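# Pull out and quarter-turn the nearest yellow foosball rod

## Task

Take the yellow rod that sits closest to the right arm, slide it outward until it stops, then rotate it by 90 degrees so its player figures are horizontal, and finish with neither arm (nor any camera cable) in contact with that rod.

## Robot and tools

Robot: two arms, left_arm and right_arm, each with six revolute joints and a parallel gripper. In every row and every per-joint list in results, an arm's joints appear in this fixed order: wrist pitch (joint4), shoulder (joint2), wrist yaw (joint5), wrist roll (joint6), elbow (joint3), waist (joint1). Stated ranges in rad: waist -2.618 to 3.054, shoulder 0.000 to 3.142, elbow 0.000 to 3.142, wrist pitch -1.571 to 1.571, wrist yaw -1.571 to 1.571, wrist roll -2.094 to 2.094. The true end of each can differ from these by up to 0.059 rad.

Frames: the scene frame has its origin at table-top height, halfway between the two nominal bases, +x pointing out over the table, +z up, and left_arm on the +y side (image left/right is unrelated). Calibrated bases in the scene frame: left_arm at (-0.028, +0.289, +0.027) m, quat_wxyz (+1.000, 0, 0, -0.012); right_arm at (-0.040, -0.349, +0.007) m, quat_wxyz (+1.000, 0, 0, +0.016). Each arm's end_effector_position (m) and end_effector_quat_wxyz, and its wrist camera pose, are given in that arm's own base frame; expect errors of a few cm, larger when stretched out. The end-effector point lies between the finger pads, roughly 1 cm short of the tips; fingers extend along the gripper's +z and close along its y.

The row: 14 numbers, each in [-1, 1], always covering both arms: left_arm's six joint values then its opening, followed by right_arm's six joint values then its opening. Joint values are offsets, not poses: they are added to the Joint targets that held when the action (or move) began, not to the previous row. Scale: 1.0 equals 2.224 rad for waist, shoulder and elbow, and 8.485 rad for the three wrist joints. So repeating the same offset in a later action pushes the joint further. Sending 0 for an arm's joints re-commands its current targets. The opening value is absolute: +1 fully open, -1 closed; a 0 is a real command, so resend the present value to leave a gripper alone.

execute_actions(actions, cameras): actions is a list of actions; each action is up to 15 rows, one row per 1/30 s step, and a short table keeps its last row until 15 steps have passed. An empty list returns state plus images. cameras lists camera names, ["all"], or []; default is none unless actions is empty. A joint asked to exceed its range by more than 0.059 rad gets the action refused for both arms; a malformed first action voids the whole call.

move(target, speed, blend, opening_speed, blocking, cameras): target is one 14-number row or up to 15 rows, all offsets from the same starting Joint targets. Joints travel together along smooth paths, so the gripper curves. speed is the peak rad/s of the joint with farthest to go (0.01 to 12.57, default 0.5), one value or one per target. blend (rad) rounds corners between listed targets. opening_speed (0.2 or more, per second on the -1..+1 scale) ramps the gripper. blocking=false returns after about 0.5 s while motion continues. Paths ignore obstacles and the other arm; faster motion means harder impacts. The added "move:" line reports done, off_target (resting >0.035 rad from target), moving, held or fault, and limits=held if steps were withheld.

wait(seconds 0 to 10, cameras) lets time pass holding commands. stop(cameras) brakes a running move. zoom_image(camera, region=[x0, y0, x1, y1]) enlarges part of the newest image from cam_left_wrist or cam_right_wrist (both 672x504 fisheye), region at most 504x504 px, origin top-left. read_manual(section="licences") gives licence text only. finished_scene(scene) ends the scene; pass its number (this one is 1); it is irreversible, so the rod must already be out, turned and untouched.

Reading results: Joint positions and velocities per arm (rad, rad/s), plus finger-pad gap (m; 0.094 fully open). Joint targets are the base for your next offsets. Tool commands gives current gripper commands. grip_measured is the finger opening on the command scale, reading slightly wide when empty and a bit narrow when squeezing a hard part. "joint sent to its limit" means a joint was clipped at its end; its absence proves nothing. "joint command not followed" means the clearance check altered targets. Joint torques follow the position order (no gripper); positive means toward larger angle; entries 2, 5 and 6 wrap at ±28 N m. Action results also list joint positions at some steps. "within noise" marks still velocities.

Motion limits: per step a target stays within 0.339 rad (waist, shoulder, elbow) or 2.2 rad (wrists) of the measured angle, and targets putting the gripper over 200 mm from where it is get scaled back, so large moves need several actions. Tiny turns may not start.

Avoid: arm-to-arm contact or grasping the other gripper (can fail the scene), fast collisions, hard or sustained pushing, releasing something still moving, and dropping things. If an arm is stuck pressing, command its targets back past its measured positions. Holding loads, stretched poses or pushing against the unreachable heats motors: MOTOR HOT appears at 75 °C, at 90 °C that arm folds and idles, at 100 °C it goes limp. Camera cables touching the rod count as contact, so withdraw fully before finishing.

Each tool is called after ">>>" by a JSON object that holds its "method" and its "body".

## Session

>>> {"method": "execute_actions", "body": {"actions": []}}

Scene clock: 0.00 s.
left_arm: end_effector_position=(+0.4007, +0.0076, +0.1253) grip_measured=+1.000 end_effector_quat_wxyz=(+0.625, -0.028, +0.778, +0.057) | right_arm: end_effector_position=(+0.3999, -0.0295, +0.1148) grip_measured=+1.000 end_effector_quat_wxyz=(+0.608, +0.063, +0.791, -0.024)
Joint names: [wrist pitch, shoulder, wrist yaw, wrist roll, elbow, waist]
Joint positions: left_arm=[0.966 1.539 -0.191 0.014 0.356 -0.068 0.094] | right_arm=[0.914 1.54 0.071 0.059 0.363 -0.045 0.094]
Joint velocities: within noise
Joint torques (N m): no reading
Heat: left arm: 47 °C; right arm: 43 °C.
Joint targets: left_arm=[0.959 1.536 -0.192 0.014 0.359 -0.068] | right_arm=[0.904 1.537 0.071 0.060 0.366 -0.045]
Tool commands: left_gripper/opening=+1.0 right_gripper/opening=+1.0

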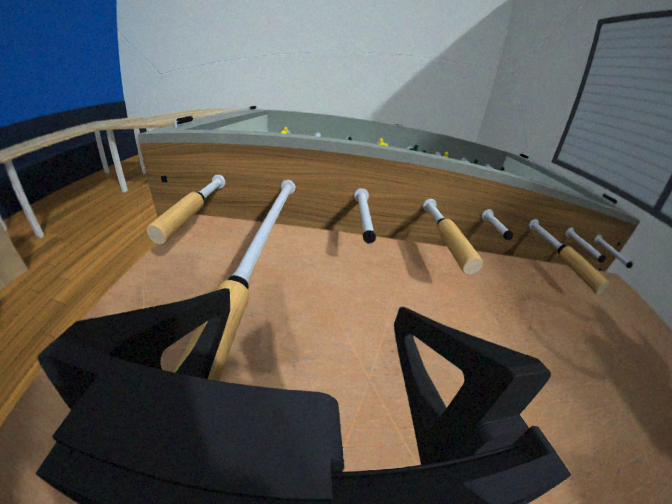

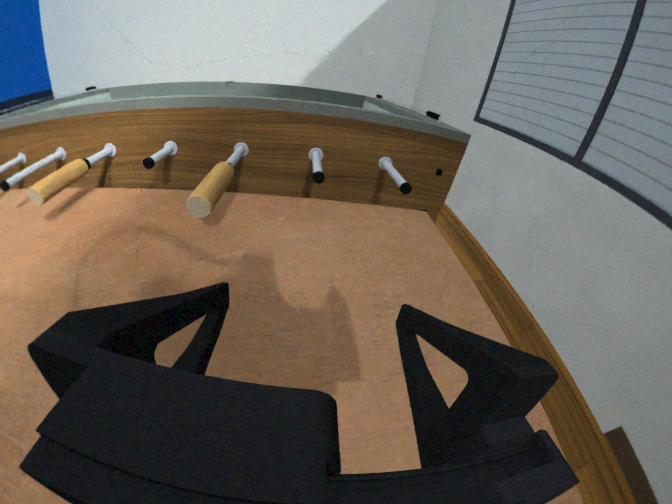

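>>> {"method": "zoom_image", "body": {"camera": "cam_left_wrist", "region": [240, 90, 640, 290]}}

>>> {"method": "zoom_image", "body": {"camera": "cam_right_wrist", "region": [0, 70, 470, 250]}}

Scaled by 1.260 from the camera's 672x504 image, which has a finer 960x720 frame.

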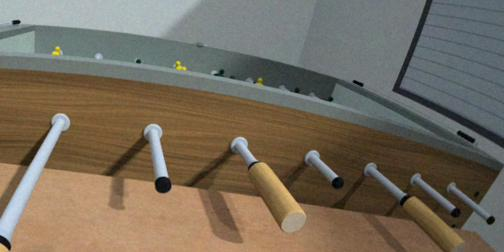

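Scaled by 1.072 from the camera's 672x504 image, which has a finer 960x720 frame.

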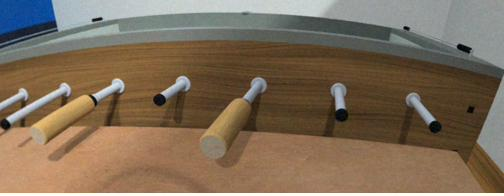

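>>> {"method": "move", "body": {"target": [0,0,0,0,0,0,1,0.0181,0.2945,0.0297,-0.0996,0.2554,0.151,1], "cameras": ["all"]}}

Scene clock: 67.23 s.
left_arm: end_effector_position=(+0.4007, +0.0076, +0.1253) grip_measured=+1.000 end_effector_quat_wxyz=(+0.625, -0.028, +0.778, +0.057) | right_arm: end_effector_position=(+0.5286, +0.0989, +0.0699) grip_measured=+1.000 end_effector_quat_wxyz=(+0.569, -0.308, +0.711, -0.275)
Joint names: [wrist pitch, shoulder, wrist yaw, wrist roll, elbow, waist]
Joint positions: left_arm=[0.966 1.539 -0.191 0.014 0.356 -0.068 0.094] | right_arm=[1.049 2.173 0.323 -0.79 0.91 0.288 0.094]
Joint torques (N m): left_arm=[1.84 -6.37 -0.05 0.01 5.38 -0.02] | right_arm=[1.8 -7.71 0.08 0.01 6.65 0.24]
Heat: left arm: 46 °C; right arm: 44 °C.
Joint targets: left_arm=[0.959 1.536 -0.192 0.014 0.359 -0.068] | right_arm=[1.058 2.192 0.323 -0.785 0.934 0.291]
move: done
camera_calibration:
cam_right_wrist: T_world_to_cam=[[0.104305, -0.512141, 0.852544, -0.0734377], [-0.519768, -0.758908, -0.392301, 0.409882], [0.847916, -0.402206, -0.345353, -0.266542], [0, 0, 0, 1]] pos_world=[0.446709, 0.166247, 0.131355]

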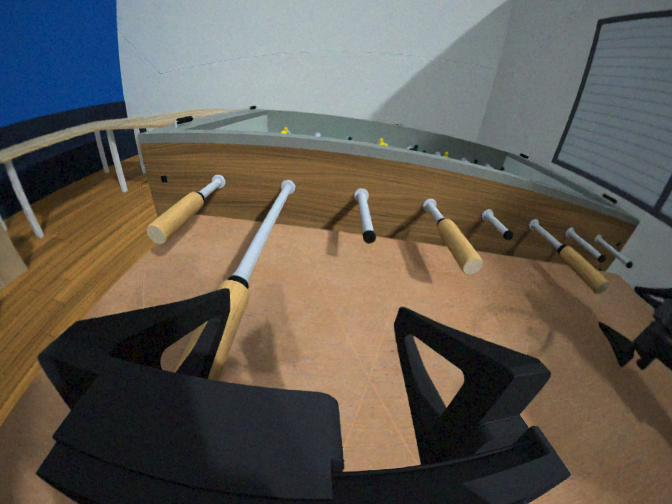

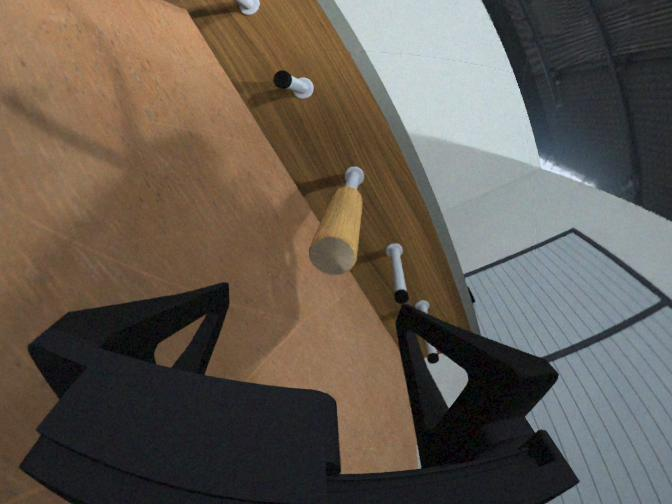

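>>> {"method": "move", "body": {"target": [0,0,0,0,0,0,1,-0.0344,0.1106,-0.0081,0,0.2419,-0.031,1], "cameras": ["cam_right_wrist"]}}

>>> {"method": "move", "body": {"target": [0,0,0,0,0,0,1,0,0,0,0,0,0,-0.6], "opening_speed": 0.8, "cameras": ["cam_right_wrist"]}}

Scene clock: 86.40 s.
left_arm: end_effector_position=(+0.4007, +0.0076, +0.1253) grip_measured=+1.000 end_effector_quat_wxyz=(+0.625, -0.028, +0.778, +0.057) | right_arm: end_effector_position=(+0.6371, +0.1009, +0.0827) grip_measured=+1.000 end_effector_quat_wxyz=(+0.579, -0.298, +0.708, -0.275)
Joint names: [wrist pitch, shoulder, wrist yaw, wrist roll, elbow, waist]
Joint positions: left_arm=[0.966 1.539 -0.191 0.014 0.356 -0.068 0.094] | right_arm=[0.777 2.41 0.27 -0.791 1.446 0.229 0.094]
Joint torques (N m): left_arm=[1.84 -6.37 -0.04 0.01 5.35 -0.09] | right_arm=[1.61 -9.77 -0.1 0.07 8.16 -0.64]
Heat: left arm: 46 °C; right arm: 44 °C.
Joint targets: left_arm=[0.959 1.536 -0.192 0.014 0.359 -0.068] | right_arm=[0.766 2.438 0.254 -0.785 1.472 0.222]
move: done
camera_calibration:
cam_right_wrist: T_world_to_cam=[[0.0807553, -0.526691, 0.846212, -0.077624], [-0.515523, -0.748681, -0.416789, 0.471193], [0.853062, -0.402584, -0.331981, -0.357565], [0, 0, 0, 1]] pos_world=[0.554205, 0.16794, 0.14337]
Images, in order (width x height): cam_right_wrist 672x504.

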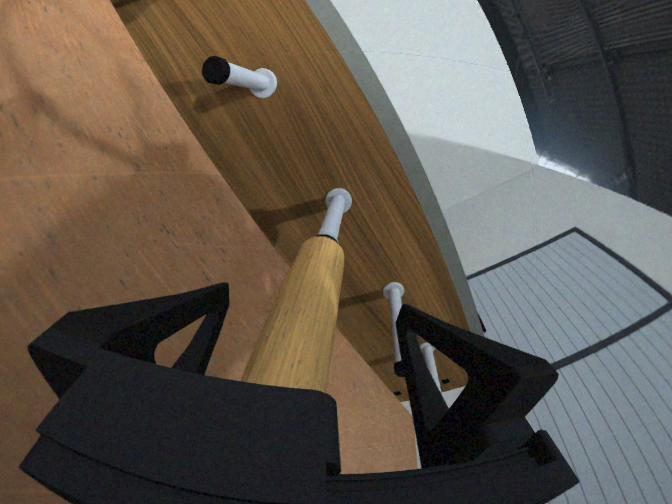

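Scene clock: 88.63 s.
left_arm: end_effector_position=(+0.4007, +0.0076, +0.1253) grip_measured=+1.000 end_effector_quat_wxyz=(+0.625, -0.028, +0.778, +0.057) | right_arm: end_effector_position=(+0.6371, +0.1003, +0.0801) grip_measured=-0.226 end_effector_quat_wxyz=(+0.580, -0.292, +0.708, -0.278)
Joint names: [wrist pitch, shoulder, wrist yaw, wrist roll, elbow, waist]
Joint positions: left_arm=[0.966 1.539 -0.191 0.014 0.356 -0.068 0.094] | right_arm=[0.795 2.422 0.283 -0.789 1.446 0.232 0.036]
Joint torques (N m): left_arm=[1.84 -6.35 -0.05 0 5.33 -0.06] | right_arm=[1.45 -10.66 -0.26 0.06 8.1 -0.87]
Heat: left arm: 46 °C; right arm: 44 °C.
Joint targets: left_arm=[0.959 1.536 -0.192 0.014 0.359 -0.068] | right_arm=[0.766 2.438 0.254 -0.785 1.472 0.222]
move: done
camera_calibration:
cam_right_wrist: T_world_to_cam=[[0.0688205, -0.528366, 0.846223, -0.0679272], [-0.520491, -0.742655, -0.42137, 0.472565], [0.851089, -0.411452, -0.326119, -0.357055], [0, 0, 0, 1]] pos_world=[0.554526, 0.168152, 0.140164]
Images, in order (width x height): cam_right_wrist 672x504.

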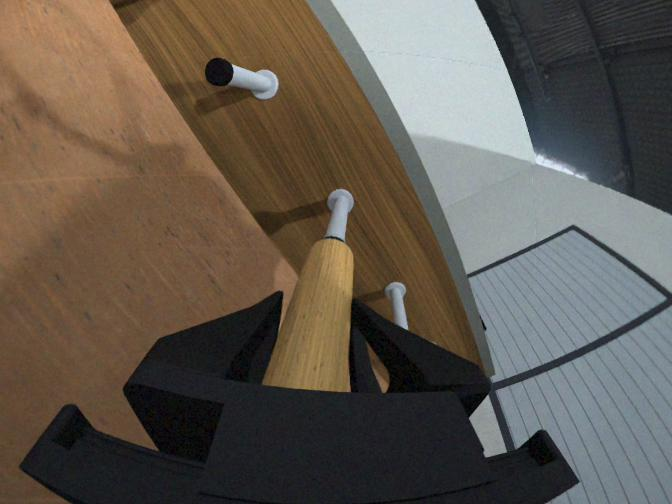

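>>> {"method": "move", "body": {"target": [[0,0,0,0,0,0,1,0.0311,-0.1097,0.0080,0,-0.2284,0.0306,-0.6],[0,0,0,0,0,0,1,0.0573,-0.1951,0.0210,0,-0.4137,0.0800,-0.6]], "speed": 0.4, "blend": [0.05,0], "cameras": ["all"]}}

Scene clock: 106.67 s.
left_arm: end_effector_position=(+0.4007, +0.0076, +0.1253) grip_measured=+1.000 end_effector_quat_wxyz=(+0.625, -0.028, +0.778, +0.057) | right_arm: end_effector_position=(+0.4976, +0.1046, +0.0815) grip_measured=-0.279 end_effector_quat_wxyz=(+0.590, -0.288, +0.702, -0.276)
Joint names: [wrist pitch, shoulder, wrist yaw, wrist roll, elbow, waist]
Joint positions: left_arm=[0.966 1.539 -0.191 0.014 0.356 -0.068 0.094] | right_arm=[1.176 2.116 0.378 -0.766 0.776 0.335 0.034]
Joint torques (N m): left_arm=[1.83 -6.38 -0.05 0.01 5.35 -0.05] | right_arm=[2.4 -17.76 0.68 -0.21 -12.7 5.82]
Heat: left arm: 45 °C; right arm: 46 °C.
Joint targets: left_arm=[0.959 1.536 -0.192 0.014 0.359 -0.068] | right_arm=[1.252 2.004 0.432 -0.785 0.552 0.400]
move: off_target (right_arm); right_arm: the elbow is farthest, 0.225 rad from its target
camera_calibration:
cam_right_wrist: T_world_to_cam=[[0.0531134, -0.537805, 0.841395, -0.0479659], [-0.506237, -0.740787, -0.441541, 0.398047], [0.860757, -0.402494, -0.311602, -0.243081], [0, 0, 0, 1]] pos_world=[0.413288, 0.171233, 0.140368]

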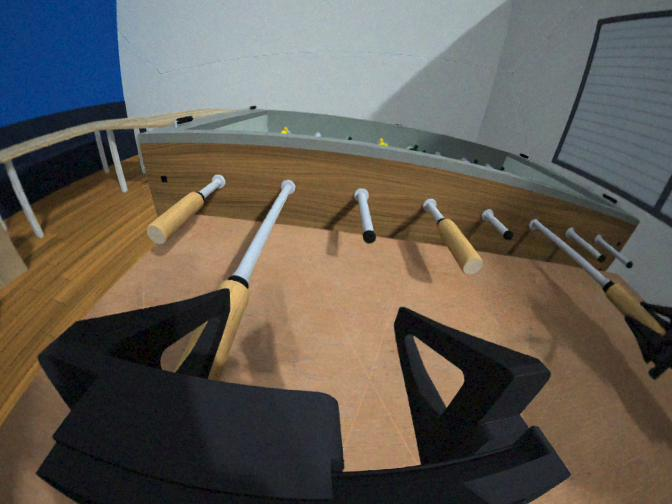

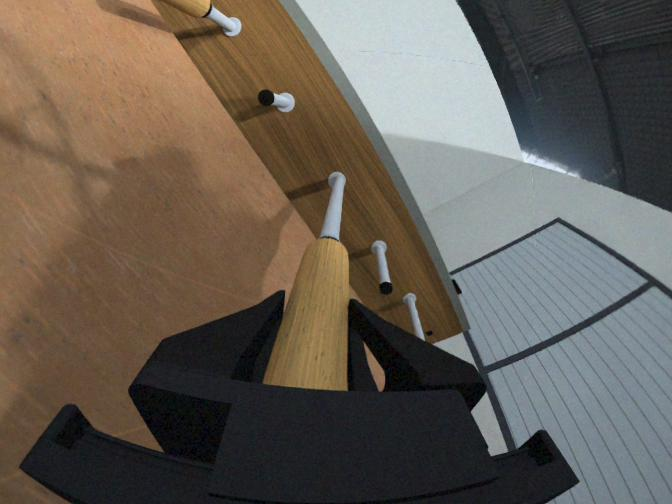

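>>> {"method": "move", "body": {"target": [[0,0,0,0,0,0,1,-0.0090,0.0504,-0.0064,0,0.1007,-0.0292,-0.6],[0,0,0,0,0,0,1,-0.0090,0.0504,-0.0064,0,0.1007,-0.0292,0.1],[0,0,0,0,0,0,1,0.0291,0.1259,-0.0083,0,0.1048,-0.0316,0.1],[0,0,0,0,0,0,1,0.0291,0.1259,-0.0083,0,0.1048,-0.0316,-0.6]], "opening_speed": 1, "cameras": ["cam_right_wrist"]}}

>>> {"method": "move", "body": {"target": [0,0,0,0,0,0,1,0,0,0,0.1851,0,0,-0.6], "speed": 0.8, "cameras": ["all"]}}

Scene clock: 138.53 s.
left_arm: end_effector_position=(+0.4007, +0.0076, +0.1253) grip_measured=+1.000 end_effector_quat_wxyz=(+0.625, -0.028, +0.778, +0.057) | right_arm: end_effector_position=(+0.5018, +0.1058, +0.0775) grip_measured=-0.311 end_effector_quat_wxyz=(+0.640, -0.266, +0.663, -0.284)
Joint names: [wrist pitch, shoulder, wrist yaw, wrist roll, elbow, waist]
Joint positions: left_arm=[0.966 1.539 -0.191 0.014 0.356 -0.068 0.094] | right_arm=[1.457 2.269 0.366 -0.791 0.791 0.331 0.032]
Joint torques (N m): left_arm=[1.85 -6.34 -0.05 0 5.33 -0.05] | right_arm=[2.09 -7.61 0.01 0.07 3.23 -0.08]
Heat: left arm: 45 °C; right arm: 50 °C.
Joint targets: left_arm=[0.959 1.536 -0.192 0.014 0.359 -0.068] | right_arm=[1.499 2.284 0.362 -0.785 0.785 0.330]
move: off_target (right_arm); target 4's new numbers were sent with right_arm's wrist pitch 0.040 rad from that target; right_arm: the wrist pitch is farthest, 0.042 rad from its target
camera_calibration:
cam_right_wrist: T_world_to_cam=[[-0.0528023, -0.556434, 0.829212, 0.0117544], [-0.435331, -0.734487, -0.520591, 0.369215], [0.898721, -0.38847, -0.203451, -0.276272], [0, 0, 0, 1]] pos_world=[0.409642, 0.170401, 0.126255]
Images, in order (width x height): cam_right_wrist 672x504.

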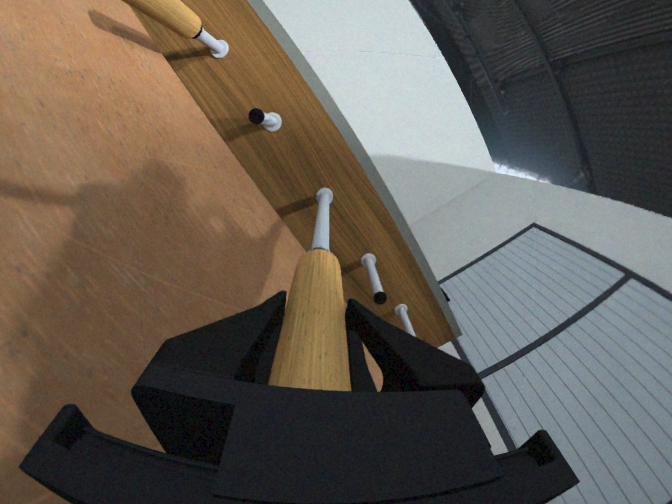

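Scene clock: 141.40 s.
left_arm: end_effector_position=(+0.4007, +0.0076, +0.1253) grip_measured=+1.000 end_effector_quat_wxyz=(+0.625, -0.028, +0.778, +0.057) | right_arm: end_effector_position=(+0.5037, +0.1024, +0.0800) grip_measured=-0.311 end_effector_quat_wxyz=(+0.659, +0.267, +0.657, +0.250)
Joint names: [wrist pitch, shoulder, wrist yaw, wrist roll, elbow, waist]
Joint positions: left_arm=[0.966 1.539 -0.191 0.014 0.356 -0.068 0.094] | right_arm=[1.474 2.272 0.336 0.751 0.791 0.313 0.032]
Joint torques (N m): left_arm=[1.84 -6.39 -0.04 0.01 5.34 -0.02] | right_arm=[1.94 -7.84 0.32 0.33 3.22 1.51]
Heat: left arm: 45 °C; right arm: 50 °C.
Joint targets: left_arm=[0.959 1.536 -0.192 0.014 0.359 -0.068] | right_arm=[1.499 2.284 0.362 0.785 0.785 0.330]
move: done
camera_calibration:
cam_right_wrist: T_world_to_cam=[[-0.0719806, -0.83978, -0.538134, 0.155985], [-0.392147, 0.519911, -0.75889, 0.237675], [0.917082, 0.156402, -0.366741, -0.330835], [0, 0, 0, 1]] pos_world=[0.407835, 0.0591661, 0.142979]

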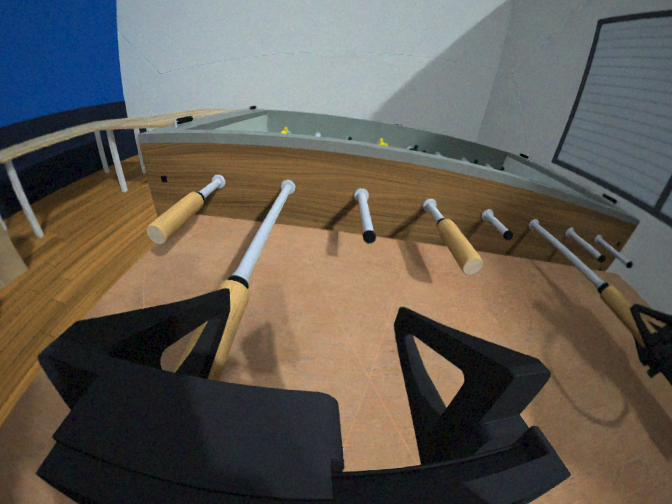

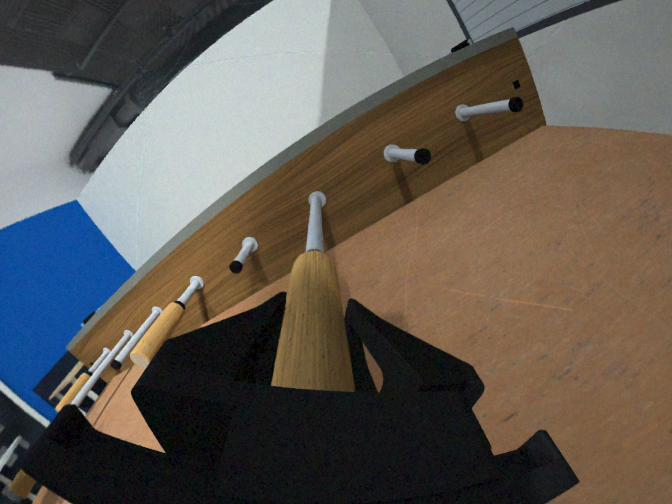

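>>> {"method": "move", "body": {"target": [[0,0,0,0,0,0,1,0.0071,-0.0297,0.0045,0.004,-0.0647,0.0171,-0.6],[0,0,0,0,0,0,1,0.002,-0.01,0.001,0.004,-0.022,0.006,-0.6],[0,0,0,0,0,0,1,0.002,-0.01,0.001,0.004,-0.022,0.006,1],[0,0,0,0,0,0,1,-0.0321,-0.1704,0.0118,0.004,-0.138,0.045,1]], "opening_speed": 1.5, "cameras": ["all"]}}

Scene clock: 162.90 s.
left_arm: end_effector_position=(+0.4007, +0.0076, +0.1253) grip_measured=+1.000 end_effector_quat_wxyz=(+0.625, -0.028, +0.778, +0.057) | right_arm: end_effector_position=(+0.4252, +0.1065, +0.0901) grip_measured=+0.998 end_effector_quat_wxyz=(+0.607, +0.287, +0.708, +0.219)
Joint names: [wrist pitch, shoulder, wrist yaw, wrist roll, elbow, waist]
Joint positions: left_arm=[0.966 1.539 -0.191 0.014 0.356 -0.068 0.094] | right_arm=[1.241 1.921 0.455 0.813 0.494 0.423 0.094]
Joint torques (N m): left_arm=[1.85 -6.32 -0.04 0.01 5.33 -0.06] | right_arm=[1.55 -7.65 0.18 0.08 2.85 0.68]
Heat: left arm: 45 °C; right arm: 48 °C.
Joint targets: left_arm=[0.959 1.536 -0.192 0.014 0.359 -0.068] | right_arm=[1.226 1.905 0.462 0.819 0.478 0.430]
move: done; joint sent to its limit at target 1; target 3's new numbers were sent with right_arm's wrist pitch 0.042 rad from that target
camera_calibration:
cam_right_wrist: T_world_to_cam=[[-0.168452, -0.844842, -0.507805, 0.198045], [-0.501622, 0.516945, -0.693646, 0.253375], [0.848528, 0.13788, -0.510871, -0.211658], [0, 0, 0, 1]] pos_world=[0.340057, 0.0655192, 0.16819]

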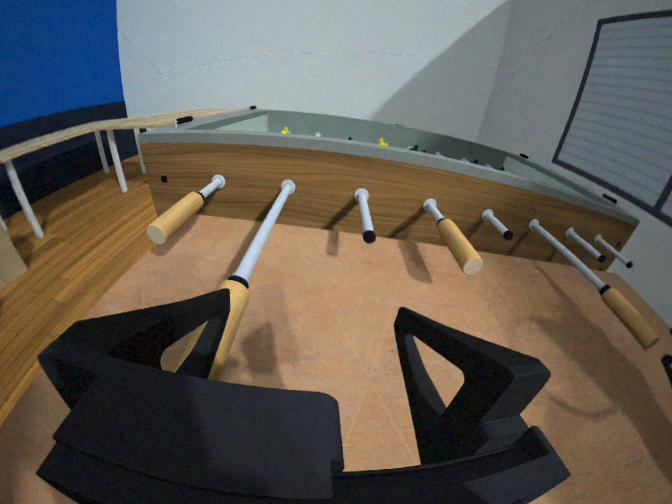

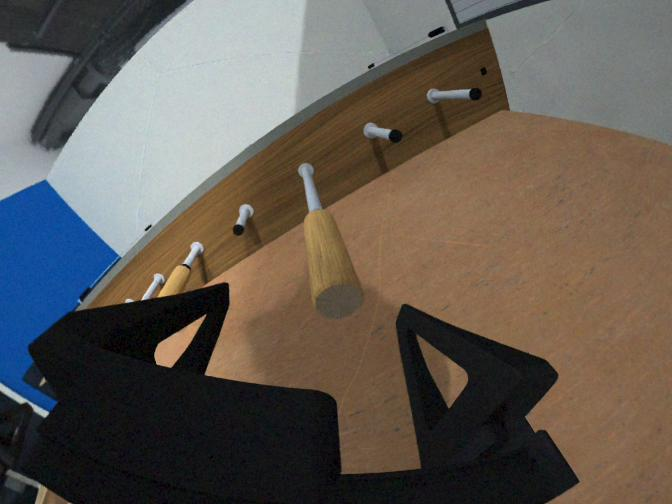

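>>> {"method": "finished_scene", "body": {"scene": 1}}

The scene is finished: the task was done.


## Next scene

The same job, from a new start.

>>> {"method": "execute_actions", "body": {"actions": []}}

Scene clock: 0.00 s.
left_arm: end_effector_position=(+0.3899, -0.0004, +0.1147) grip_measured=+1.000 end_effector_quat_wxyz=(+0.609, -0.026, +0.793, +0.006) | right_arm: end_effector_position=(+0.3960, -0.0474, +0.1154) grip_measured=+1.000 end_effector_quat_wxyz=(+0.595, +0.094, +0.794, -0.086)
Joint names: [wrist pitch, shoulder, wrist yaw, wrist roll, elbow, waist]
Joint positions: left_arm=[0.911 1.495 -0.08 -0.043 0.322 -0.04 0.094] | right_arm=[0.848 1.518 0.234 0.044 0.38 -0.018 0.094]
Joint velocities: within noise
Joint torques (N m): no reading
Heat: left arm: 43 °C; right arm: 41 °C.
Joint targets: left_arm=[0.899 1.493 -0.081 -0.042 0.324 -0.040] | right_arm=[0.837 1.515 0.234 0.045 0.383 -0.018]
Tool commands: left_gripper/opening=+1.0 right_gripper/opening=+1.0
camera_calibration:
cam_left_wrist: T_world_to_cam=[[0.0222135, -0.980285, 0.196335, -0.0420869], [-0.593611, -0.170951, -0.786385, 0.357186], [0.804446, -0.0990782, -0.585705, -0.125405], [0, 0, 0, 1]] pos_world=[0.313846, 0.00737939, 0.215698]
cam_right_wrist: T_world_to_cam=[[-0.244005, -0.947103, 0.208463, 0.0183839], [-0.655393, 0.00260904, -0.755284, 0.379511], [0.714788, -0.320918, -0.621361, -0.108823], [0, 0, 0, 1]] pos_world=[0.331, -0.0185021, 0.215188]

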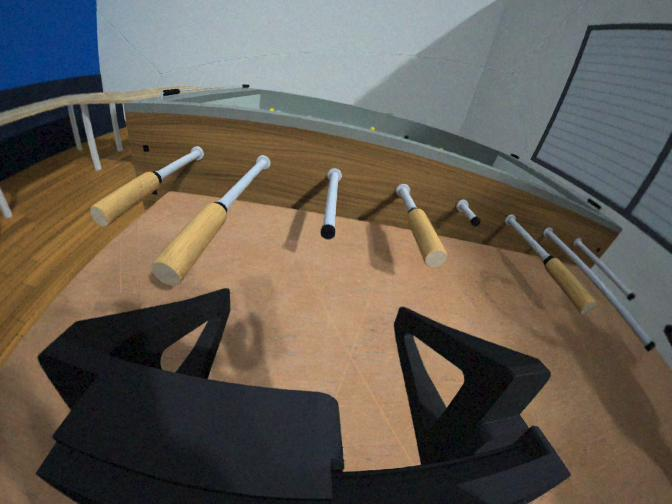

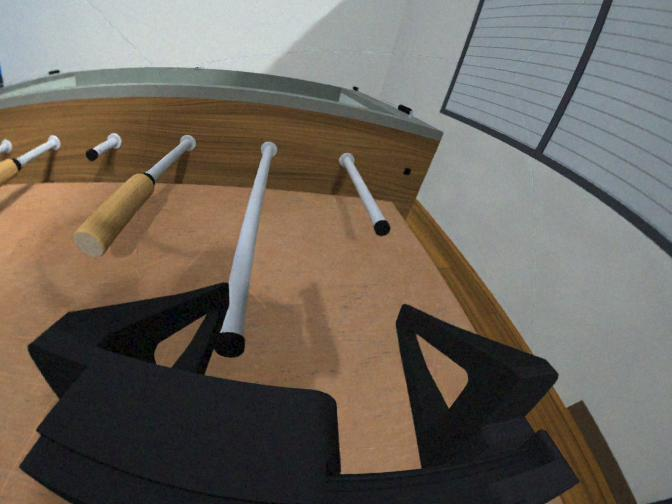

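>>> {"method": "move", "body": {"target": [[0,0,0,0,0,0,1,-0.0081,0.0369,0,0,0.1106,0,1],[0,0,0,0,0,0,1,-0.0081,0.0369,0.0405,-0.0996,0.1106,0.2433,1],[0,0,0,0,0,0,1,0.0444,0.2374,0.0405,-0.0996,0.1106,0.2433,1]], "speed": 0.7, "blend": [0.05,0.1,0], "cameras": ["all"]}}

Scene clock: 47.53 s.
left_arm: end_effector_position=(+0.3899, -0.0004, +0.1147) grip_measured=+1.000 end_effector_quat_wxyz=(+0.609, -0.026, +0.793, +0.006) | right_arm: end_effector_position=(+0.4370, +0.1379, +0.0741) grip_measured=+1.000 end_effector_quat_wxyz=(+0.562, -0.319, +0.700, -0.305)
Joint names: [wrist pitch, shoulder, wrist yaw, wrist roll, elbow, waist]
Joint positions: left_arm=[0.911 1.495 -0.08 -0.043 0.322 -0.04 0.094] | right_arm=[1.2 2.031 0.577 -0.805 0.612 0.517 0.094]
Joint torques (N m): left_arm=[1.87 -5.76 -0.03 0.01 5.34 -0.03] | right_arm=[1.79 -6.49 0.15 0.05 5.2 0.57]
Heat: left arm: 43 °C; right arm: 42 °C.
Joint targets: left_arm=[0.899 1.493 -0.081 -0.042 0.324 -0.040] | right_arm=[1.214 2.043 0.578 -0.800 0.629 0.523]
move: done
camera_calibration:
cam_left_wrist: T_world_to_cam=[[0.0222135, -0.980285, 0.196335, -0.0420869], [-0.593611, -0.170951, -0.786385, 0.357186], [0.804446, -0.0990782, -0.585705, -0.125405], [0, 0, 0, 1]] pos_world=[0.313846, 0.00737939, 0.215698]
cam_right_wrist: T_world_to_cam=[[0.0827142, -0.455488, 0.886391, -0.0483299], [-0.526494, -0.775155, -0.349197, 0.395461], [0.846146, -0.437796, -0.303928, -0.169042], [0, 0, 0, 1]] pos_world=[0.355239, 0.210524, 0.129556]

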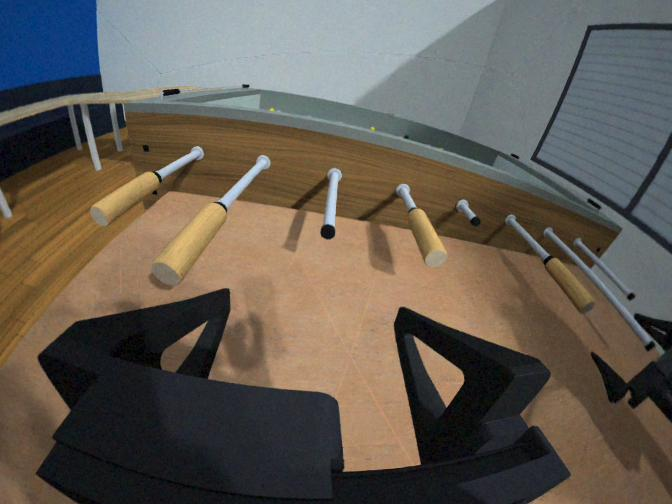

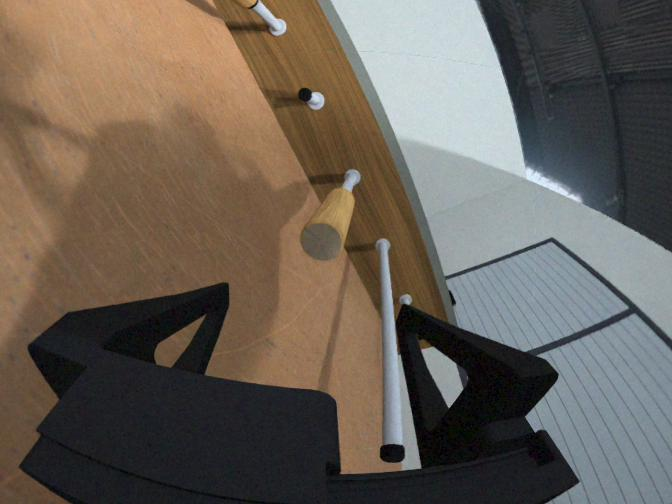

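>>> {"method": "move", "body": {"target": [[0,0,0,0,0,0,1,-0.0094,0.1313,-0.0185,0,0.2122,-0.0625,1],[0,0,0,0,0,0,1,-0.0094,0.1313,-0.0185,0,0.2122,-0.0625,-0.6],[0,0,0,0,0,0,1,0.0243,0.0682,-0.0038,0,0.0292,-0.007,-0.6]], "speed": 0.5, "opening_speed": 1.5, "cameras": ["all"]}}

Scene clock: 70.77 s.
left_arm: end_effector_position=(+0.3899, -0.0004, +0.1147) grip_measured=+1.000 end_effector_quat_wxyz=(+0.609, -0.026, +0.793, +0.006) | right_arm: end_effector_position=(+0.4709, +0.1541, +0.0748) grip_measured=-0.277 end_effector_quat_wxyz=(+0.619, -0.290, +0.670, -0.289)
Joint names: [wrist pitch, shoulder, wrist yaw, wrist roll, elbow, waist]
Joint positions: left_arm=[0.911 1.495 -0.08 -0.043 0.322 -0.04 0.094] | right_arm=[1.39 2.214 0.521 -0.806 0.747 0.494 0.034]
Joint torques (N m): left_arm=[1.89 -5.74 -0.04 0.02 5.34 -0.02] | right_arm=[2.03 -10.1 0.37 0.04 -0.17 1.35]
Heat: left arm: 43 °C; right arm: 43 °C.
Joint targets: left_arm=[0.899 1.493 -0.081 -0.042 0.324 -0.040] | right_arm=[1.420 2.195 0.545 -0.800 0.694 0.508]
move: off_target (right_arm); right_arm: the elbow is farthest, 0.053 rad from its target
camera_calibration:
cam_left_wrist: T_world_to_cam=[[0.0222135, -0.980285, 0.196335, -0.0420869], [-0.593611, -0.170951, -0.786385, 0.357186], [0.804446, -0.0990782, -0.585705, -0.125405], [0, 0, 0, 1]] pos_world=[0.313846, 0.00737939, 0.215698]
cam_right_wrist: T_world_to_cam=[[-0.00631248, -0.51916, 0.854653, 0.00970956], [-0.452858, -0.760521, -0.465324, 0.397933], [0.89156, -0.389974, -0.230305, -0.224764], [0, 0, 0, 1]] pos_world=[0.380659, 0.220025, 0.125105]

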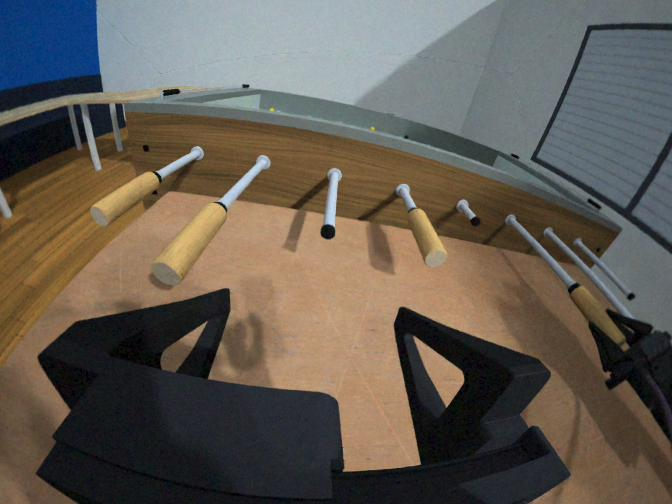

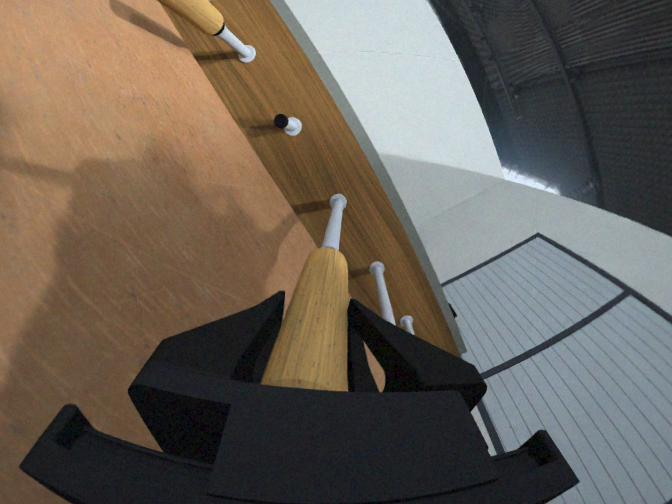

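>>> {"method": "move", "body": {"target": [0,0,0,0,0,0,1,0.0077,-0.0247,0.0041,0,-0.054,0.0157,-0.6]}}

Scene clock: 80.00 s.
left_arm: end_effector_position=(+0.3899, -0.0004, +0.1147) grip_measured=+1.000 end_effector_quat_wxyz=(+0.609, -0.026, +0.793, +0.006) | right_arm: end_effector_position=(+0.4678, +0.1518, +0.0771) grip_measured=-0.280 end_effector_quat_wxyz=(+0.619, -0.293, +0.670, -0.286)
Joint names: [wrist pitch, shoulder, wrist yaw, wrist roll, elbow, waist]
Joint positions: left_arm=[0.911 1.495 -0.08 -0.043 0.322 -0.04 0.094] | right_arm=[1.39 2.196 0.508 -0.806 0.726 0.489 0.034]
Joint torques (N m): left_arm=[1.89 -5.79 -0.04 0.02 5.37 -0.06] | right_arm=[2.57 -13.09 0.86 0.07 -7.92 4.81]
Heat: left arm: 42 °C; right arm: 44 °C.
Joint targets: left_arm=[0.899 1.493 -0.081 -0.042 0.324 -0.040] | right_arm=[1.485 2.140 0.580 -0.800 0.574 0.542]
move: off_target (right_arm); right_arm: the elbow is farthest, 0.152 rad from its target

>>> {"method": "move", "body": {"target": [[0,0,0,0,0,0,1,-0.0077,0.0247,-0.0041,0,0.054,-0.0157,-0.6],[0,0,0,0,0,0,1,-0.0077,0.0247,-0.0041,0.1909,0.054,-0.0157,-0.6],[0,0,0,0,0,0,1,-0.010,0.0315,-0.0082,0.1909,0.0769,-0.0234,-0.6]], "speed": 0.8, "cameras": ["all"]}}

Scene clock: 99.00 s.
left_arm: end_effector_position=(+0.3899, -0.0004, +0.1147) grip_measured=+1.000 end_effector_quat_wxyz=(+0.609, -0.026, +0.793, +0.006) | right_arm: end_effector_position=(+0.4707, +0.1490, +0.0770) grip_measured=-0.305 end_effector_quat_wxyz=(+0.639, +0.272, +0.679, +0.238)
Joint names: [wrist pitch, shoulder, wrist yaw, wrist roll, elbow, waist]
Joint positions: left_arm=[0.911 1.495 -0.08 -0.043 0.322 -0.04 0.094] | right_arm=[1.382 2.197 0.503 0.777 0.733 0.479 0.033]
Joint torques (N m): left_arm=[1.88 -5.79 -0.02 0.02 5.37 -0.12] | right_arm=[1.87 -7.45 0.15 0.53 4.56 1.03]
Heat: left arm: 42 °C; right arm: 48 °C.
Joint targets: left_arm=[0.899 1.493 -0.081 -0.042 0.324 -0.040] | right_arm=[1.400 2.210 0.511 0.820 0.745 0.491]
move: off_target (right_arm); right_arm: the wrist roll is farthest, 0.043 rad from its target
camera_calibration:
cam_left_wrist: T_world_to_cam=[[0.0222135, -0.980285, 0.196335, -0.0420869], [-0.593611, -0.170951, -0.786385, 0.357186], [0.804446, -0.0990782, -0.585705, -0.125405], [0, 0, 0, 1]] pos_world=[0.313846, 0.00737939, 0.215698]
cam_right_wrist: T_world_to_cam=[[-0.107796, -0.844817, -0.524084, 0.207673], [-0.439599, 0.513325, -0.737055, 0.219853], [0.891702, 0.150935, -0.426715, -0.291544], [0, 0, 0, 1]] pos_world=[0.379003, 0.106594, 0.146476]

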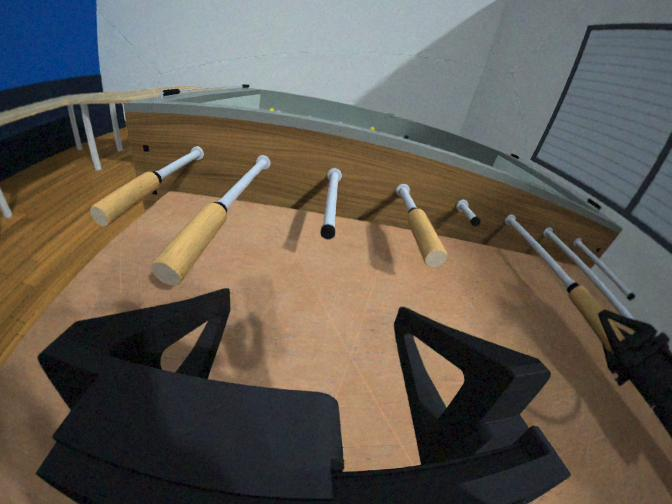

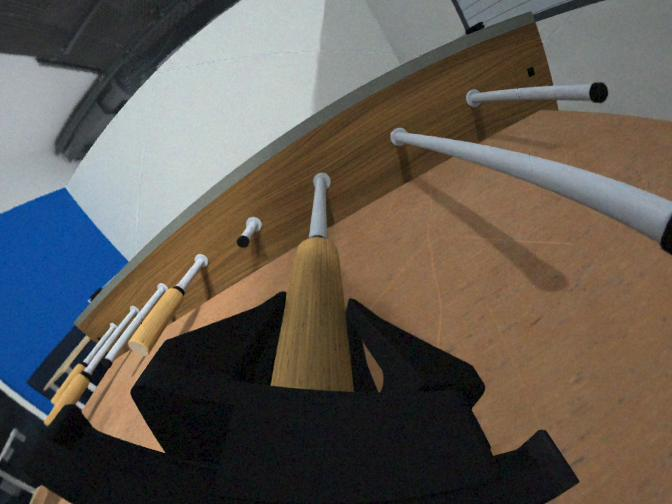

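>>> {"method": "move", "body": {"target": [[0,0,0,0,0,0,1,0,0,0,0,0,0,0.9],[0,0,0,0,0,0,1,-0.0325,-0.1637,0.0229,0,-0.1228,0.0715,0.9]], "opening_speed": 2, "cameras": ["all"]}}

Scene clock: 106.57 s.
left_arm: end_effector_position=(+0.3899, -0.0004, +0.1147) grip_measured=+1.000 end_effector_quat_wxyz=(+0.609, -0.026, +0.793, +0.006) | right_arm: end_effector_position=(+0.3918, +0.1518, +0.0969) grip_measured=+0.898 end_effector_quat_wxyz=(+0.615, +0.274, +0.715, +0.190)
Joint names: [wrist pitch, shoulder, wrist yaw, wrist roll, elbow, waist]
Joint positions: left_arm=[0.911 1.495 -0.08 -0.043 0.322 -0.04 0.094] | right_arm=[1.145 1.86 0.696 0.812 0.489 0.643 0.089]
Joint torques (N m): left_arm=[1.89 -5.78 -0.04 0.02 5.35 -0.03] | right_arm=[1.49 -7.39 0.18 0.1 2.84 0.64]
Heat: left arm: 42 °C; right arm: 47 °C.
Joint targets: left_arm=[0.899 1.493 -0.081 -0.042 0.324 -0.040] | right_arm=[1.125 1.846 0.705 0.820 0.472 0.650]
move: done
camera_calibration:
cam_left_wrist: T_world_to_cam=[[0.0222135, -0.980285, 0.196335, -0.0420869], [-0.593611, -0.170951, -0.786385, 0.357186], [0.804446, -0.0990782, -0.585705, -0.125405], [0, 0, 0, 1]] pos_world=[0.313846, 0.00737939, 0.215698]
cam_right_wrist: T_world_to_cam=[[-0.186883, -0.872704, -0.451068, 0.240111], [-0.500389, 0.479693, -0.720767, 0.225699], [0.845391, 0.0910105, -0.526338, -0.176208], [0, 0, 0, 1]] pos_world=[0.306775, 0.117316, 0.178238]

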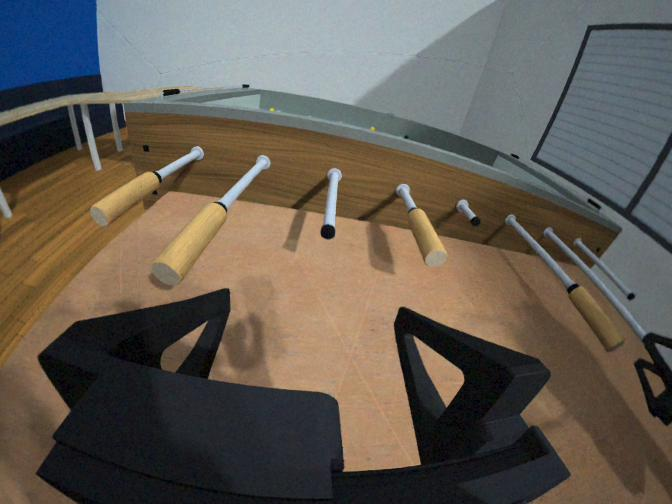

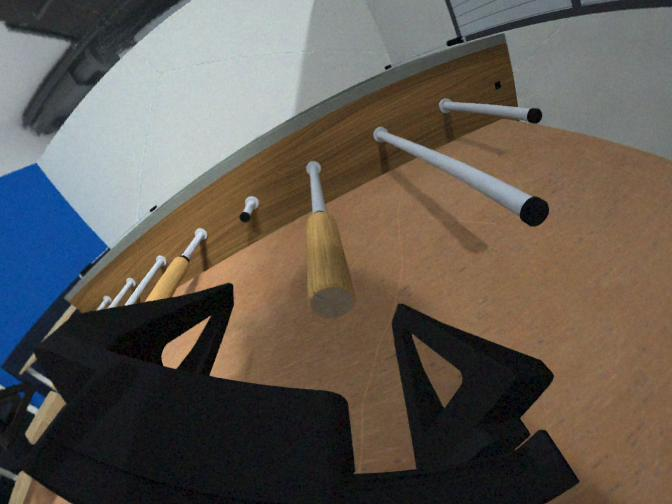

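Clear of it.

>>> {"method": "finished_scene", "body": {"scene": 2}}

The scene is finished: the task was done.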